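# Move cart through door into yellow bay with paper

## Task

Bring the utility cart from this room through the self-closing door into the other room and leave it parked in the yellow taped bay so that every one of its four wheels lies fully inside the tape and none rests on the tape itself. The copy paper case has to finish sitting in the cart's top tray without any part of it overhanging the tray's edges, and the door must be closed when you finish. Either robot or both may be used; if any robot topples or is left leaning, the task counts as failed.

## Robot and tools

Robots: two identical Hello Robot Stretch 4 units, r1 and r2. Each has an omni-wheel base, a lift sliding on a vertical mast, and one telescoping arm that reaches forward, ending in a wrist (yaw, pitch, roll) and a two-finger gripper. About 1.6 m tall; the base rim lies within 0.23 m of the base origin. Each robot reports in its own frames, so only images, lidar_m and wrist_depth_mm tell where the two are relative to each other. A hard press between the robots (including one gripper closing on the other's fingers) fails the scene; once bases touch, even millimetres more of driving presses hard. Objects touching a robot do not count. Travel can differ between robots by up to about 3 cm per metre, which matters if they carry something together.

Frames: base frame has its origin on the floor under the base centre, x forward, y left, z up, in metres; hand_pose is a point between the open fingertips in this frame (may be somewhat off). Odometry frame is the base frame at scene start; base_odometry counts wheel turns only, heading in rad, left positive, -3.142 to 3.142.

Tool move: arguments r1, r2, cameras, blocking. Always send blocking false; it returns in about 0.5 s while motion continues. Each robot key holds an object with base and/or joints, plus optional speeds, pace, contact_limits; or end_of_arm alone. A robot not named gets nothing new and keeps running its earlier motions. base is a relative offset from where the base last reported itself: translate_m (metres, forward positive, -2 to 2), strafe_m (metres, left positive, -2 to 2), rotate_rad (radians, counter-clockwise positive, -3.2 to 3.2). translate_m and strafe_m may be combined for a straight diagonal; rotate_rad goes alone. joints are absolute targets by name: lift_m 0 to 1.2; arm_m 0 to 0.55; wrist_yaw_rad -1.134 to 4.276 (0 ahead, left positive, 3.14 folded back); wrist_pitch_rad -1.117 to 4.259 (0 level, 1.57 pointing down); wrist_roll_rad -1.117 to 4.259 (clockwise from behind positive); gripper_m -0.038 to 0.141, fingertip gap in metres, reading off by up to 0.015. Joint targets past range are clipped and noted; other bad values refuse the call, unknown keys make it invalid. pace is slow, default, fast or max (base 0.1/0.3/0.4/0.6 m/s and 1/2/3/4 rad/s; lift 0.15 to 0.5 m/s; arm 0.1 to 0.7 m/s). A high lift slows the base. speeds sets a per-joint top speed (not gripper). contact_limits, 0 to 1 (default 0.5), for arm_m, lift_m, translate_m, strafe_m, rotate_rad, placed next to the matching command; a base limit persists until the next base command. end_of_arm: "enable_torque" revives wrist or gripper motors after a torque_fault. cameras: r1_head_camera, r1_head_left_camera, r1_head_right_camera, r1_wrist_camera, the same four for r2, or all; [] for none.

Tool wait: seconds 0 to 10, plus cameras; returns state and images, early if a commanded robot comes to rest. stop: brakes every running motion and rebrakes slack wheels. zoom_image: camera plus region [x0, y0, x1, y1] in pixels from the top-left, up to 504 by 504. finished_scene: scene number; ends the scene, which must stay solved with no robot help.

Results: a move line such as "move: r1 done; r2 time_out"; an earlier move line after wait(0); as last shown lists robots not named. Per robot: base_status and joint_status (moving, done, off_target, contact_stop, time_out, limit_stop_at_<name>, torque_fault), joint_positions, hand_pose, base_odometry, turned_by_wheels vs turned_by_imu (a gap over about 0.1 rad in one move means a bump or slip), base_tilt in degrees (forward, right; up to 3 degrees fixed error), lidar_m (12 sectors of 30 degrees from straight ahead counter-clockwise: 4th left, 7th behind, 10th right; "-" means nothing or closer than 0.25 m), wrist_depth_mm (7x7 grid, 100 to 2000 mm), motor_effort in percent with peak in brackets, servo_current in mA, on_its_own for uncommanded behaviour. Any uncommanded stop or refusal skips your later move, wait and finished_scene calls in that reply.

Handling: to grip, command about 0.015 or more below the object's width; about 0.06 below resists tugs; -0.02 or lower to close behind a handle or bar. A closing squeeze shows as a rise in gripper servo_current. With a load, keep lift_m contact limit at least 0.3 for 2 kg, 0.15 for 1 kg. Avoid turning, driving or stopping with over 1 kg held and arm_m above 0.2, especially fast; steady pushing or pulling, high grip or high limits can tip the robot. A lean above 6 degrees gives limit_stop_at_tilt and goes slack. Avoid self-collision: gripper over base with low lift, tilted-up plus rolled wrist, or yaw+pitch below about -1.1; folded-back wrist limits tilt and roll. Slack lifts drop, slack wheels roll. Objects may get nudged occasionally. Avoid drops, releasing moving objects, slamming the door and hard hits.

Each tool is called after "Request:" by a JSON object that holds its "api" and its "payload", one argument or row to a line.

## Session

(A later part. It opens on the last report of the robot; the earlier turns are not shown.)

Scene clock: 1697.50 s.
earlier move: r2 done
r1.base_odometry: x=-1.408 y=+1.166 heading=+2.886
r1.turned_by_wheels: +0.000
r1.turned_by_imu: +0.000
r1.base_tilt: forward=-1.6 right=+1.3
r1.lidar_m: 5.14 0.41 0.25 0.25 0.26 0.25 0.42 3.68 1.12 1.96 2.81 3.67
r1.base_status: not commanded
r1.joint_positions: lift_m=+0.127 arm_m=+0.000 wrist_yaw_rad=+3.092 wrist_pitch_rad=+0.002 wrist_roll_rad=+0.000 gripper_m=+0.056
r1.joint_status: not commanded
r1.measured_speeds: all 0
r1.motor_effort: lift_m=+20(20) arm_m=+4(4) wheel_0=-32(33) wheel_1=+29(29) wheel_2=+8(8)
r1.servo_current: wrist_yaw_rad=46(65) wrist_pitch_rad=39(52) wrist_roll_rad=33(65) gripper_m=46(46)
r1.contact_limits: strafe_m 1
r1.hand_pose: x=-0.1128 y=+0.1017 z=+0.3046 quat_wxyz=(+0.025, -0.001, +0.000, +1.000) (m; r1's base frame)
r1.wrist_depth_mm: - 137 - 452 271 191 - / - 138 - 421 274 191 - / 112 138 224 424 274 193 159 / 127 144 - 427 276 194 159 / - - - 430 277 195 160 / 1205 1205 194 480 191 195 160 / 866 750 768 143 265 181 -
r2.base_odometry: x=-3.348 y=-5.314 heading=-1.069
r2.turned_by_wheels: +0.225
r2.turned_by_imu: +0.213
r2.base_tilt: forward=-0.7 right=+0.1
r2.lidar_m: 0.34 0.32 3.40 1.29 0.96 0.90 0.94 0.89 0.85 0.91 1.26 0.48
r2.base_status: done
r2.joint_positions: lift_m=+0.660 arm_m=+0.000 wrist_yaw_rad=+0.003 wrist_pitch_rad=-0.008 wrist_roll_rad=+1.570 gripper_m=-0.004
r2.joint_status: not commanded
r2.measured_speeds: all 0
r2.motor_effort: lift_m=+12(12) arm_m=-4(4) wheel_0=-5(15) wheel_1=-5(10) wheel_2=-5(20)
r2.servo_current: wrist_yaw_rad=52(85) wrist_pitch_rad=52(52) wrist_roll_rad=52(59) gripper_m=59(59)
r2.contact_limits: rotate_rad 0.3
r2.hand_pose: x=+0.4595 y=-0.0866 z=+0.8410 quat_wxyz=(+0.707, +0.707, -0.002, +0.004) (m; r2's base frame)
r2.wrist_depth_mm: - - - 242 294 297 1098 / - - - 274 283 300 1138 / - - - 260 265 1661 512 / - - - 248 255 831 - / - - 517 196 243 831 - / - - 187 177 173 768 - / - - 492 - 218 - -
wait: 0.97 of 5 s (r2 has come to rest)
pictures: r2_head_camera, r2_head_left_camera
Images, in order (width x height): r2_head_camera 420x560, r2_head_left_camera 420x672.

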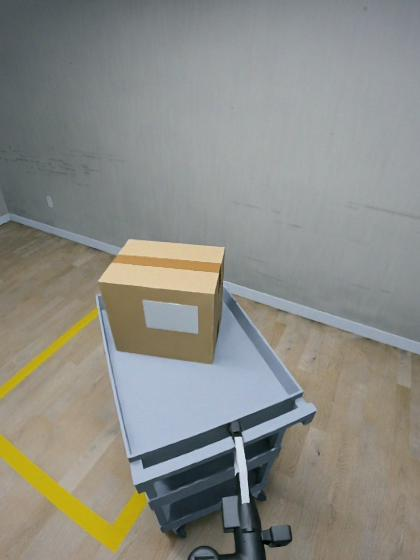

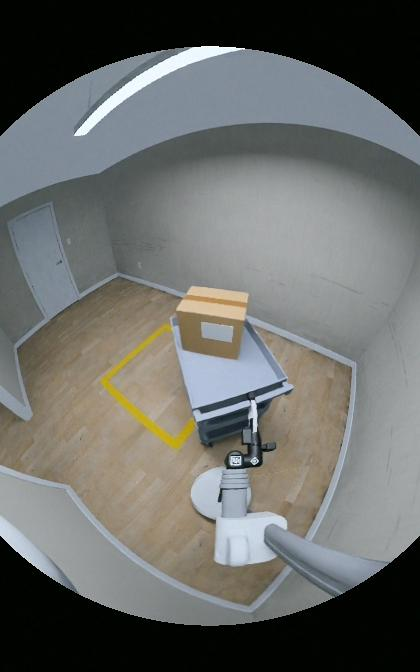

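Request:
{"api": "move", "payload": {
  "blocking": false,
  "r2": {"base":{"translate_m":0.1,"strafe_m":-0.31},"pace":"slow","contact_limits":{"translate_m":0.3}},
  "cameras": []
}}

Request:
{"api": "wait", "payload": {
  "seconds": 6,
  "cameras": []
}}

Request:
{"api": "move", "payload": {
  "blocking": false,
  "r2": {"base":{"rotate_rad":0.35},"pace":"slow","contact_limits":{"rotate_rad":0.3}},
  "cameras": []
}}

Request:
{"api": "wait", "payload": {
  "seconds": 5,
  "cameras": ["r2_head_camera","r2_head_left_camera"]
}}

Scene clock: 1711.37 s.
move: r2 moving
r1: as last shown
r1.lidar_m: 5.14 0.41 0.25 0.27 0.25 0.25 0.40 3.69 1.12 1.98 2.78 3.63
r1.servo_current: wrist_yaw_rad=59(65) wrist_pitch_rad=39(46) wrist_roll_rad=59(59) gripper_m=46(46)
r1.contact_limits: strafe_m 1
r1.wrist_depth_mm: - 137 - 455 271 191 - / - 138 - 418 273 191 - / 112 138 224 427 274 193 159 / 127 144 - 427 277 195 160 / - - - 433 277 196 160 / 1229 1205 193 477 191 196 160 / 854 759 759 143 264 180 -
r2.base_odometry: x=-3.356 y=-5.323 heading=-1.070
r2.turned_by_wheels: +0.000
r2.turned_by_imu: +0.001
r2.base_tilt: forward=-0.7 right=+0.1
r2.lidar_m: 0.35 0.34 3.46 1.30 0.96 0.92 0.97 0.88 0.83 0.89 1.23 0.46
r2.base_status: translate_m moving; strafe_m moving
r2.joint_positions: lift_m=+0.660 arm_m=+0.000 wrist_yaw_rad=+0.003 wrist_pitch_rad=-0.008 wrist_roll_rad=+1.570 gripper_m=-0.004
r2.joint_status: not commanded
r2.measured_speeds: translate_m=+0.016 strafe_m=-0.047 rotate_rad=+0.003 lift_m=+0.000 arm_m=+0.000 wrist_yaw_rad=+0.000 wrist_pitch_rad=+0.000 wrist_roll_rad=+0.000
r2.motor_effort: lift_m=+12(12) arm_m=-4(4) wheel_0=+9(11) wheel_1=-6(8) wheel_2=-8(9)
r2.servo_current: wrist_yaw_rad=52(65) wrist_pitch_rad=52(59) wrist_roll_rad=59(59) gripper_m=65(65)
r2.contact_limits: translate_m 0.3
r2.hand_pose: x=+0.4595 y=-0.0866 z=+0.8410 quat_wxyz=(+0.707, +0.707, -0.002, +0.004) (m; r2's base frame)
r2.wrist_depth_mm: - - - 241 293 1397 1160 / - - - 274 287 297 1160 / - - - 262 266 1661 512 / - - - 248 254 842 - / - - 521 200 242 831 - / - - 187 177 172 778 - / - - 496 - 218 - -
pictures: none
No camera images: "cameras" was empty.

Scene clock: 1715.40 s.
earlier move: r2 done
r1.base_odometry: x=-1.408 y=+1.166 heading=+2.886
r1.turned_by_wheels: +0.000
r1.turned_by_imu: +0.000
r1.base_tilt: forward=-1.6 right=+1.3
r1.lidar_m: 5.14 0.40 0.25 0.25 0.28 0.25 0.41 3.70 1.10 2.02 2.79 3.59
r1.base_status: not commanded
r1.joint_positions: lift_m=+0.127 arm_m=+0.000 wrist_yaw_rad=+3.092 wrist_pitch_rad=+0.002 wrist_roll_rad=+0.000 gripper_m=+0.056
r1.joint_status: not commanded
r1.measured_speeds: all 0
r1.motor_effort: lift_m=+20(20) arm_m=+4(4) wheel_0=-32(33) wheel_1=+29(29) wheel_2=+8(8)
r1.servo_current: wrist_yaw_rad=39(72) wrist_pitch_rad=46(52) wrist_roll_rad=33(65) gripper_m=39(46)
r1.contact_limits: strafe_m 1
r1.hand_pose: x=-0.1128 y=+0.1017 z=+0.3046 quat_wxyz=(+0.025, -0.001, +0.000, +1.000) (m; r1's base frame)
r1.wrist_depth_mm: - 138 - 459 272 191 - / - 138 - 421 273 192 - / 112 138 224 421 276 193 159 / 127 144 - 427 277 195 160 / - - - 430 277 196 160 / 1205 1229 193 477 191 196 160 / 866 759 768 143 265 180 -
r2.base_odometry: x=-3.571 y=-5.551 heading=-1.069
r2.turned_by_wheels: +0.001
r2.turned_by_imu: +0.003
r2.base_tilt: forward=-0.7 right=+0.1
r2.lidar_m: 0.25 0.25 4.05 1.65 1.21 1.13 0.91 0.66 0.61 0.67 0.96 0.50
r2.base_status: done
r2.joint_positions: lift_m=+0.660 arm_m=+0.000 wrist_yaw_rad=+0.007 wrist_pitch_rad=-0.008 wrist_roll_rad=+1.570 gripper_m=-0.004
r2.joint_status: not commanded
r2.measured_speeds: all 0
r2.motor_effort: lift_m=+12(12) arm_m=-4(4) wheel_0=+7(15) wheel_1=-2(8) wheel_2=+1(9)
r2.servo_current: wrist_yaw_rad=46(65) wrist_pitch_rad=52(59) wrist_roll_rad=46(59) gripper_m=52(65)
r2.contact_limits: translate_m 0.3
r2.hand_pose: x=+0.4599 y=-0.0855 z=+0.8410 quat_wxyz=(+0.707, +0.707, +0.000, +0.005) (m; r2's base frame)
r2.wrist_depth_mm: - - - - - - 1229 / - - - 315 - 1336 1229 / - - - 332 355 357 355 / - - - 233 300 1618 1308 / - - - 200 259 1756 496 / - - 184 172 182 1863 - / - - 500 - 204 - -
wait: 4.03 of 6 s (r2 has come to rest)
pictures: none
No camera images: "cameras" was empty.

Scene clock: 1715.90 s.
move: r2 moving
r1: as last shown
r1.lidar_m: 5.13 0.41 0.25 0.25 0.26 0.25 0.39 3.70 1.09 1.96 2.81 3.63
r1.servo_current: wrist_yaw_rad=59(72) wrist_pitch_rad=39(46) wrist_roll_rad=46(59) gripper_m=39(46)
r1.contact_limits: strafe_m 1
r1.wrist_depth_mm: - 138 - 452 272 191 - / - 138 - 415 273 192 - / 112 138 224 424 274 193 159 / 127 144 - 427 276 195 160 / - - - 430 278 195 160 / 1205 1205 194 480 191 196 160 / 866 750 750 143 265 180 -
r2.base_odometry: x=-3.571 y=-5.551 heading=-0.946
r2.turned_by_wheels: +0.123
r2.turned_by_imu: +0.117
r2.base_tilt: forward=-0.7 right=+0.1
r2.lidar_m: 0.25 0.25 3.02 1.47 1.18 1.15 0.82 0.65 0.64 0.69 1.08 0.49
r2.base_status: rotate_rad moving
r2.joint_positions: lift_m=+0.660 arm_m=+0.000 wrist_yaw_rad=-0.012 wrist_pitch_rad=-0.008 wrist_roll_rad=+1.570 gripper_m=-0.004
r2.joint_status: not commanded
r2.measured_speeds: translate_m=-0.002 strafe_m=+0.001 rotate_rad=+0.477 lift_m=+0.000 arm_m=+0.000 wrist_yaw_rad=-0.050 wrist_pitch_rad=+0.000 wrist_roll_rad=+0.000
r2.motor_effort: lift_m=+12(12) arm_m=-4(4) wheel_0=-9(10) wheel_1=-8(8) wheel_2=-20(20)
r2.servo_current: wrist_yaw_rad=65(85) wrist_pitch_rad=52(52) wrist_roll_rad=46(46) gripper_m=59(65)
r2.contact_limits: rotate_rad 0.3
r2.hand_pose: x=+0.4582 y=-0.0910 z=+0.8410 quat_wxyz=(+0.707, +0.707, -0.007, -0.002) (m; r2's base frame)
r2.wrist_depth_mm: - - - - - - 1205 / - - - 309 - 1366 1229 / - - - 257 347 355 353 / - - - 219 285 1618 1336 / - - - 193 251 1756 517 / - - 183 170 181 1921 - / - 421 424 - 201 - -
pictures: none
No camera images: "cameras" was empty.

Scene clock: 1716.87 s.
earlier move: r2 done
r1.base_odometry: x=-1.408 y=+1.166 heading=+2.886
r1.turned_by_wheels: +0.000
r1.turned_by_imu: +0.000
r1.base_tilt: forward=-1.6 right=+1.3
r1.lidar_m: 5.14 0.42 0.25 0.25 0.26 0.25 0.43 3.69 1.09 1.97 2.77 3.61
r1.base_status: not commanded
r1.joint_positions: lift_m=+0.127 arm_m=+0.000 wrist_yaw_rad=+3.092 wrist_pitch_rad=+0.002 wrist_roll_rad=+0.000 gripper_m=+0.056
r1.joint_status: not commanded
r1.measured_speeds: all 0
r1.motor_effort: lift_m=+20(20) arm_m=+4(4) wheel_0=-32(33) wheel_1=+29(29) wheel_2=+8(8)
r1.servo_current: wrist_yaw_rad=59(72) wrist_pitch_rad=46(46) wrist_roll_rad=39(65) gripper_m=39(46)
r1.contact_limits: strafe_m 1
r1.hand_pose: x=-0.1128 y=+0.1017 z=+0.3046 quat_wxyz=(+0.025, -0.001, +0.000, +1.000) (m; r1's base frame)
r1.wrist_depth_mm: - 137 - 455 270 191 - / - 138 - 421 273 193 - / 112 138 224 424 274 193 159 / 127 144 - 430 276 195 159 / - - - 433 278 195 160 / 1229 1205 194 473 191 196 160 / 866 759 750 143 264 180 -
r2.base_odometry: x=-3.571 y=-5.551 heading=-0.720
r2.turned_by_wheels: +0.226
r2.turned_by_imu: +0.213
r2.base_tilt: forward=-0.6 right=+0.1
r2.lidar_m: 0.36 0.34 2.55 1.31 1.14 1.14 0.70 0.62 0.66 0.81 1.58 0.46
r2.base_status: done
r2.joint_positions: lift_m=+0.660 arm_m=+0.000 wrist_yaw_rad=+0.003 wrist_pitch_rad=-0.008 wrist_roll_rad=+1.570 gripper_m=-0.004
r2.joint_status: not commanded
r2.measured_speeds: all 0
r2.motor_effort: lift_m=+12(12) arm_m=-3(4) wheel_0=-4(15) wheel_1=-6(9) wheel_2=-6(20)
r2.servo_current: wrist_yaw_rad=46(85) wrist_pitch_rad=52(52) wrist_roll_rad=46(52) gripper_m=59(65)
r2.contact_limits: rotate_rad 0.3
r2.hand_pose: x=+0.4595 y=-0.0866 z=+0.8410 quat_wxyz=(+0.707, +0.707, -0.002, +0.004) (m; r2's base frame)
r2.wrist_depth_mm: - - - 224 287 287 1078 / - - - 271 277 303 1138 / - - - 257 262 1661 521 / - - - 247 252 831 - / - - 500 196 240 831 - / - - 186 178 173 798 - / - - 504 - 220 - -
wait: 0.97 of 5 s (r2 has come to rest)
pictures: r2_head_camera, r2_head_left_camera
Images, in order (width x height): r2_head_camera 420x560, r2_head_left_camera 420x672.

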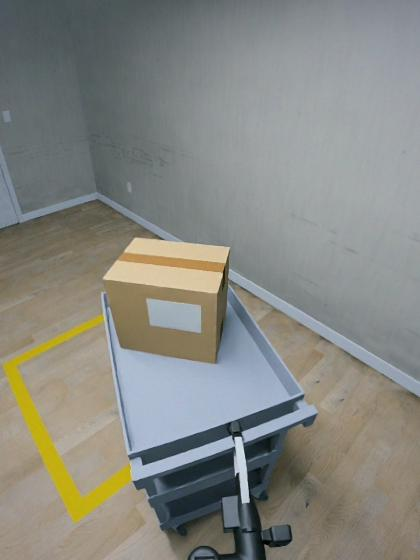

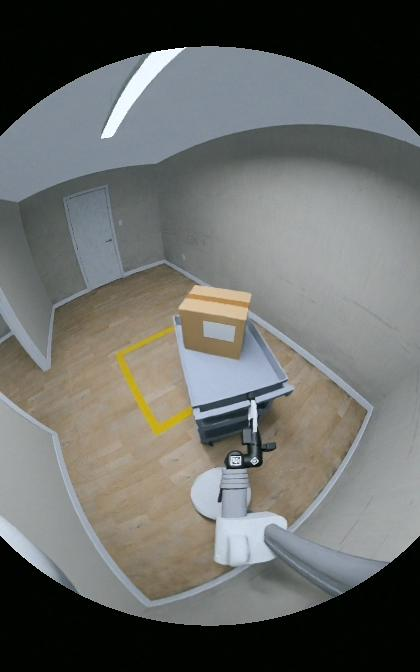

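Request:
{"api": "move", "payload": {
  "blocking": false,
  "r2": {"base":{"translate_m":0.06,"strafe_m":-0.2},"pace":"slow","contact_limits":{"translate_m":0.3}},
  "cameras": []
}}

Request:
{"api": "wait", "payload": {
  "seconds": 6,
  "cameras": []
}}

Request:
{"api": "move", "payload": {
  "blocking": false,
  "r2": {"base":{"rotate_rad":0.25},"pace":"slow","contact_limits":{"rotate_rad":0.3}},
  "cameras": []
}}

Request:
{"api": "wait", "payload": {
  "seconds": 5,
  "cameras": []
}}

Request:
{"api": "move", "payload": {
  "blocking": false,
  "r2": {"base":{"translate_m":0.32,"strafe_m":0.09},"pace":"slow","contact_limits":{"translate_m":0.3}},
  "cameras": []
}}

Request:
{"api": "wait", "payload": {
  "seconds": 6,
  "cameras": ["r2_head_camera","r2_head_left_camera"]
}}

Scene clock: 1733.10 s.
move: r2 moving
r1: as last shown
r1.lidar_m: 5.13 0.41 0.25 0.25 0.25 0.25 0.42 3.64 1.10 1.97 2.80 3.62
r1.motor_effort: lift_m=+20(20) arm_m=+4(4) wheel_0=-32(32) wheel_1=+29(30) wheel_2=+8(8)
r1.servo_current: wrist_yaw_rad=46(65) wrist_pitch_rad=39(46) wrist_roll_rad=78(78) gripper_m=39(46)
r1.contact_limits: strafe_m 1
r1.wrist_depth_mm: - 137 - 452 271 191 - / - 138 - 421 272 192 - / 112 138 224 427 274 193 159 / 127 144 - 430 278 195 159 / - - - 427 279 195 160 / 1205 1205 193 477 190 195 160 / 854 759 768 143 265 180 -
r2.base_odometry: x=-3.577 y=-5.562 heading=-0.721
r2.turned_by_wheels: +0.000
r2.turned_by_imu: +0.000
r2.base_tilt: forward=-0.7 right=+0.0
r2.lidar_m: 0.34 0.32 2.54 1.30 1.17 1.14 0.71 0.64 0.63 0.77 1.54 0.45
r2.base_status: translate_m moving; strafe_m moving
r2.joint_positions: lift_m=+0.660 arm_m=+0.000 wrist_yaw_rad=+0.003 wrist_pitch_rad=-0.008 wrist_roll_rad=+1.570 gripper_m=-0.004
r2.joint_status: not commanded
r2.measured_speeds: translate_m=+0.016 strafe_m=-0.047 rotate_rad=+0.002 lift_m=+0.000 arm_m=+0.000 wrist_yaw_rad=+0.000 wrist_pitch_rad=+0.000 wrist_roll_rad=+0.000
r2.motor_effort: lift_m=+12(12) arm_m=-3(4) wheel_0=+9(10) wheel_1=-7(9) wheel_2=-7(10)
r2.servo_current: wrist_yaw_rad=46(65) wrist_pitch_rad=46(59) wrist_roll_rad=59(59) gripper_m=52(59)
r2.contact_limits: translate_m 0.3
r2.hand_pose: x=+0.4595 y=-0.0866 z=+0.8410 quat_wxyz=(+0.707, +0.707, -0.002, +0.004) (m; r2's base frame)
r2.wrist_depth_mm: - - - 239 287 287 1118 / - - - 270 281 301 1182 / - - - 258 262 1708 512 / - - - 247 253 831 - / - - 500 201 241 831 - / - - 187 177 172 788 - / - - 504 - 220 - -
pictures: none
No camera images: "cameras" was empty.

Scene clock: 1735.93 s.
earlier move: r2 done
r1.base_odometry: x=-1.408 y=+1.166 heading=+2.886
r1.turned_by_wheels: +0.000
r1.turned_by_imu: +0.000
r1.base_tilt: forward=-1.6 right=+1.3
r1.lidar_m: 5.15 0.40 0.25 0.25 0.26 0.25 0.42 3.67 1.08 1.97 2.81 3.63
r1.base_status: not commanded
r1.joint_positions: lift_m=+0.127 arm_m=+0.000 wrist_yaw_rad=+3.092 wrist_pitch_rad=+0.002 wrist_roll_rad=+0.000 gripper_m=+0.056
r1.joint_status: not commanded
r1.measured_speeds: all 0
r1.motor_effort: lift_m=+20(20) arm_m=+4(4) wheel_0=-32(33) wheel_1=+29(30) wheel_2=+8(8)
r1.servo_current: wrist_yaw_rad=46(65) wrist_pitch_rad=46(52) wrist_roll_rad=46(78) gripper_m=46(46)
r1.contact_limits: strafe_m 1
r1.hand_pose: x=-0.1128 y=+0.1017 z=+0.3046 quat_wxyz=(+0.025, -0.001, +0.000, +1.000) (m; r1's base frame)
r1.wrist_depth_mm: - 138 - 452 271 191 - / - 138 - 421 272 192 - / 112 138 224 424 274 193 159 / 127 144 - 430 278 195 159 / - - - 433 277 195 160 / 1205 1182 193 473 191 196 160 / 854 750 759 143 265 180 -
r2.base_odometry: x=-3.658 y=-5.740 heading=-0.720
r2.turned_by_wheels: +0.000
r2.turned_by_imu: +0.002
r2.base_tilt: forward=-0.7 right=+0.1
r2.lidar_m: 0.29 0.29 2.70 1.50 1.35 1.02 0.61 0.56 0.56 0.70 1.36 0.45
r2.base_status: done
r2.joint_positions: lift_m=+0.660 arm_m=+0.000 wrist_yaw_rad=+0.005 wrist_pitch_rad=-0.008 wrist_roll_rad=+1.570 gripper_m=-0.004
r2.joint_status: not commanded
r2.measured_speeds: all 0
r2.motor_effort: lift_m=+12(12) arm_m=-3(4) wheel_0=+6(16) wheel_1=-5(9) wheel_2=-1(10)
r2.servo_current: wrist_yaw_rad=52(65) wrist_pitch_rad=52(59) wrist_roll_rad=39(59) gripper_m=59(65)
r2.contact_limits: translate_m 0.3
r2.hand_pose: x=+0.4597 y=-0.0861 z=+0.8410 quat_wxyz=(+0.707, +0.707, -0.001, +0.004) (m; r2's base frame)
r2.wrist_depth_mm: - - - 283 - - 1160 / - - - 290 330 336 1160 / - - - 236 319 1499 418 / - - - 213 273 1756 504 / - - - 193 249 1808 - / - - 187 177 183 778 - / - - 445 - 210 - -
wait: 2.83 of 6 s (r2 has come to rest)
pictures: none
No camera images: "cameras" was empty.

Scene clock: 1736.43 s.
move: r2 moving
r1: as last shown
r1.lidar_m: 5.14 0.41 0.25 0.25 0.25 0.25 0.41 3.65 1.10 1.97 2.81 3.62
r1.motor_effort: lift_m=+20(20) arm_m=+4(4) wheel_0=-33(33) wheel_1=+29(29) wheel_2=+8(8)
r1.servo_current: wrist_yaw_rad=46(65) wrist_pitch_rad=39(46) wrist_roll_rad=46(59) gripper_m=46(46)
r1.contact_limits: strafe_m 1
r1.wrist_depth_mm: - 137 - 452 271 191 - / - 137 - 421 274 192 - / 112 138 224 421 276 193 159 / 127 144 - 427 277 195 160 / - - - 433 279 195 160 / 1229 1205 193 477 190 196 160 / 866 759 759 143 265 180 -
r2.base_odometry: x=-3.658 y=-5.740 heading=-0.597
r2.turned_by_wheels: +0.124
r2.turned_by_imu: +0.119
r2.base_tilt: forward=-0.7 right=+0.1
r2.lidar_m: 0.31 0.30 2.71 1.44 1.34 0.87 0.60 0.54 0.59 0.79 1.45 0.48
r2.base_status: rotate_rad moving
r2.joint_positions: lift_m=+0.660 arm_m=+0.000 wrist_yaw_rad=-0.013 wrist_pitch_rad=-0.008 wrist_roll_rad=+1.570 gripper_m=-0.004
r2.joint_status: not commanded
r2.measured_speeds: translate_m=-0.001 strafe_m=-0.001 rotate_rad=+0.483 lift_m=+0.000 arm_m=+0.000 wrist_yaw_rad=-0.044 wrist_pitch_rad=+0.000 wrist_roll_rad=+0.000
r2.motor_effort: lift_m=+12(12) arm_m=-3(4) wheel_0=-12(12) wheel_1=-9(9) wheel_2=-19(19)
r2.servo_current: wrist_yaw_rad=78(78) wrist_pitch_rad=52(52) wrist_roll_rad=46(59) gripper_m=52(65)
r2.contact_limits: rotate_rad 0.3
r2.hand_pose: x=+0.4581 y=-0.0912 z=+0.8410 quat_wxyz=(+0.707, +0.707, -0.007, -0.002) (m; r2's base frame)
r2.wrist_depth_mm: - - - 268 - - 1205 / - - - 296 319 319 322 / - - - 276 285 1618 1205 / - - - 203 265 1808 530 / - - - 191 245 1808 - / - - 186 171 183 809 - / - - 459 - 208 741 -
pictures: none
No camera images: "cameras" was empty.

Scene clock: 1737.23 s.
earlier move: r2 done
r1.base_odometry: x=-1.408 y=+1.166 heading=+2.886
r1.turned_by_wheels: +0.000
r1.turned_by_imu: +0.000
r1.base_tilt: forward=-1.6 right=+1.3
r1.lidar_m: 5.16 0.39 0.25 0.25 0.29 0.25 0.42 3.68 1.09 1.97 2.81 3.61
r1.base_status: not commanded
r1.joint_positions: lift_m=+0.127 arm_m=+0.000 wrist_yaw_rad=+3.092 wrist_pitch_rad=+0.002 wrist_roll_rad=+0.000 gripper_m=+0.056
r1.joint_status: not commanded
r1.measured_speeds: all 0
r1.motor_effort: lift_m=+20(20) arm_m=+4(4) wheel_0=-32(33) wheel_1=+29(29) wheel_2=+8(8)
r1.servo_current: wrist_yaw_rad=39(65) wrist_pitch_rad=46(52) wrist_roll_rad=59(59) gripper_m=39(46)
r1.contact_limits: strafe_m 1
r1.hand_pose: x=-0.1128 y=+0.1017 z=+0.3046 quat_wxyz=(+0.025, -0.001, +0.000, +1.000) (m; r1's base frame)
r1.wrist_depth_mm: - 137 - 455 272 192 - / - 138 - 421 274 191 - / 112 138 224 424 274 193 159 / 127 144 - 427 277 195 160 / - - - 436 277 196 160 / 1229 1205 194 480 191 196 160 / 854 759 759 143 263 180 -
r2.base_odometry: x=-3.658 y=-5.740 heading=-0.471
r2.turned_by_wheels: +0.126
r2.turned_by_imu: +0.122
r2.base_tilt: forward=-0.7 right=+0.1
r2.lidar_m: 0.36 0.35 1.81 1.35 1.34 0.77 0.56 0.54 0.61 0.88 1.43 0.48
r2.base_status: done
r2.joint_positions: lift_m=+0.660 arm_m=+0.000 wrist_yaw_rad=+0.001 wrist_pitch_rad=-0.008 wrist_roll_rad=+1.570 gripper_m=-0.004
r2.joint_status: not commanded
r2.measured_speeds: all 0
r2.motor_effort: lift_m=+12(12) arm_m=+1(4) wheel_0=-3(15) wheel_1=-4(9) wheel_2=-5(19)
r2.servo_current: wrist_yaw_rad=52(85) wrist_pitch_rad=52(52) wrist_roll_rad=52(59) gripper_m=59(65)
r2.contact_limits: rotate_rad 0.3
r2.hand_pose: x=+0.4594 y=-0.0870 z=+0.8410 quat_wxyz=(+0.707, +0.707, -0.002, +0.003) (m; r2's base frame)
r2.wrist_depth_mm: - - - 243 276 276 278 / - - - 260 265 1576 1229 / - - - 251 255 1863 530 / - - 661 244 245 831 - / - - 480 197 238 831 - / - - 187 177 172 788 - / - - 530 - 223 - -
wait: 0.80 of 5 s (r2 has come to rest)
pictures: none
No camera images: "cameras" was empty.

Scene clock: 1737.73 s.
move: r2 moving
r1: as last shown
r1.lidar_m: 5.14 0.42 0.25 0.25 0.25 0.25 0.40 3.71 1.08 1.98 2.77 3.61
r1.servo_current: wrist_yaw_rad=52(52) wrist_pitch_rad=46(46) wrist_roll_rad=46(59) gripper_m=39(39)
r1.contact_limits: strafe_m 1
r1.wrist_depth_mm: - 137 - 449 271 191 - / - 138 - 418 273 191 - / 112 138 224 421 276 194 159 / 127 144 - 427 277 194 159 / - - - 430 278 196 160 / 1229 1205 193 477 190 195 160 / 866 759 759 143 264 180 -
r2.base_odometry: x=-3.645 y=-5.743 heading=-0.471
r2.turned_by_wheels: +0.000
r2.turned_by_imu: +0.000
r2.base_tilt: forward=-0.7 right=+0.1
r2.lidar_m: 0.35 0.33 1.79 1.40 1.33 0.76 0.58 0.56 0.59 0.92 1.45 0.46
r2.base_status: translate_m moving; strafe_m moving
r2.joint_positions: lift_m=+0.660 arm_m=+0.000 wrist_yaw_rad=+0.000 wrist_pitch_rad=-0.008 wrist_roll_rad=+1.570 gripper_m=-0.004
r2.joint_status: not commanded
r2.measured_speeds: translate_m=+0.048 strafe_m=+0.014 rotate_rad=+0.001 lift_m=+0.000 arm_m=+0.000 wrist_yaw_rad=+0.000 wrist_pitch_rad=+0.000 wrist_roll_rad=+0.000
r2.motor_effort: lift_m=+12(12) arm_m=+4(4) wheel_0=+3(8) wheel_1=+6(7) wheel_2=-12(14)
r2.servo_current: wrist_yaw_rad=52(52) wrist_pitch_rad=52(52) wrist_roll_rad=46(52) gripper_m=59(65)
r2.contact_limits: translate_m 0.3
r2.hand_pose: x=+0.4593 y=-0.0873 z=+0.8410 quat_wxyz=(+0.707, +0.707, -0.003, +0.003) (m; r2's base frame)
r2.wrist_depth_mm: - - - 243 276 278 277 / - - - 262 265 1576 1229 / - - - 252 255 1863 530 / - - 661 243 245 820 - / - - 477 198 237 820 - / - - 189 177 172 788 - / - - 521 - 222 - -
pictures: none
No camera images: "cameras" was empty.

Scene clock: 1741.80 s.
earlier move: r2 done
r1.base_odometry: x=-1.408 y=+1.166 heading=+2.886
r1.turned_by_wheels: +0.000
r1.turned_by_imu: +0.000
r1.base_tilt: forward=-1.6 right=+1.3
r1.lidar_m: 5.15 0.41 0.25 0.25 0.25 0.25 0.44 3.67 1.09 1.98 2.80 3.61
r1.base_status: not commanded
r1.joint_positions: lift_m=+0.127 arm_m=+0.000 wrist_yaw_rad=+3.092 wrist_pitch_rad=+0.002 wrist_roll_rad=+0.000 gripper_m=+0.056
r1.joint_status: not commanded
r1.measured_speeds: all 0
r1.motor_effort: lift_m=+20(20) arm_m=+4(4) wheel_0=-32(33) wheel_1=+29(29) wheel_2=+8(8)
r1.servo_current: wrist_yaw_rad=59(72) wrist_pitch_rad=46(52) wrist_roll_rad=59(72) gripper_m=46(52)
r1.contact_limits: strafe_m 1
r1.hand_pose: x=-0.1128 y=+0.1017 z=+0.3046 quat_wxyz=(+0.025, -0.001, +0.000, +1.000) (m; r1's base frame)
r1.wrist_depth_mm: - 137 - 452 272 191 - / - 138 - 418 273 192 - / 112 138 224 466 277 193 159 / 126 144 - 466 278 195 159 / - - - 436 278 196 160 / 1182 1182 194 477 191 195 160 / 854 768 759 143 263 180 -
r2.base_odometry: x=-3.332 y=-5.805 heading=-0.471
r2.turned_by_wheels: +0.000
r2.turned_by_imu: +0.001
r2.base_tilt: forward=-0.7 right=+0.0
r2.lidar_m: 0.36 0.35 2.42 1.44 1.39 1.22 0.90 0.89 0.96 1.38 1.38 0.46
r2.base_status: done
r2.joint_positions: lift_m=+0.660 arm_m=+0.000 wrist_yaw_rad=+0.000 wrist_pitch_rad=-0.008 wrist_roll_rad=+1.570 gripper_m=-0.004
r2.joint_status: not commanded
r2.measured_speeds: all 0
r2.motor_effort: lift_m=+12(12) arm_m=+4(4) wheel_0=+5(11) wheel_1=+3(9) wheel_2=-6(14)
r2.servo_current: wrist_yaw_rad=52(59) wrist_pitch_rad=52(59) wrist_roll_rad=59(59) gripper_m=52(65)
r2.contact_limits: translate_m 0.3
r2.hand_pose: x=+0.4593 y=-0.0873 z=+0.8410 quat_wxyz=(+0.707, +0.707, -0.003, +0.003) (m; r2's base frame)
r2.wrist_depth_mm: - - - 242 270 272 270 / - - - 256 258 1661 1255 / - - - 248 251 1863 - / - - 627 242 242 820 - / - - 480 196 236 831 - / - - 187 176 172 788 - / - - 539 - 223 - -
wait: 4.07 of 6 s (r2 has come to rest)
pictures: r2_head_camera, r2_head_left_camera
Images, in order (width x height): r2_head_camera 420x560, r2_head_left_camera 420x672.

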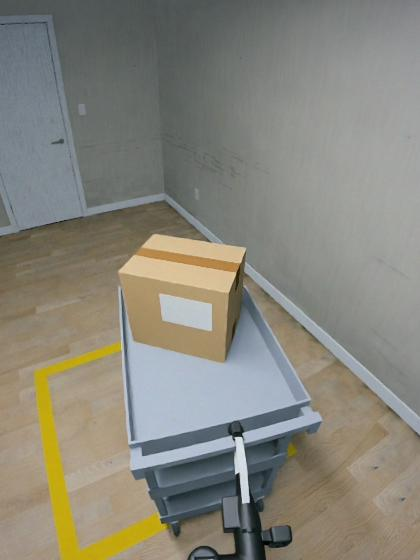

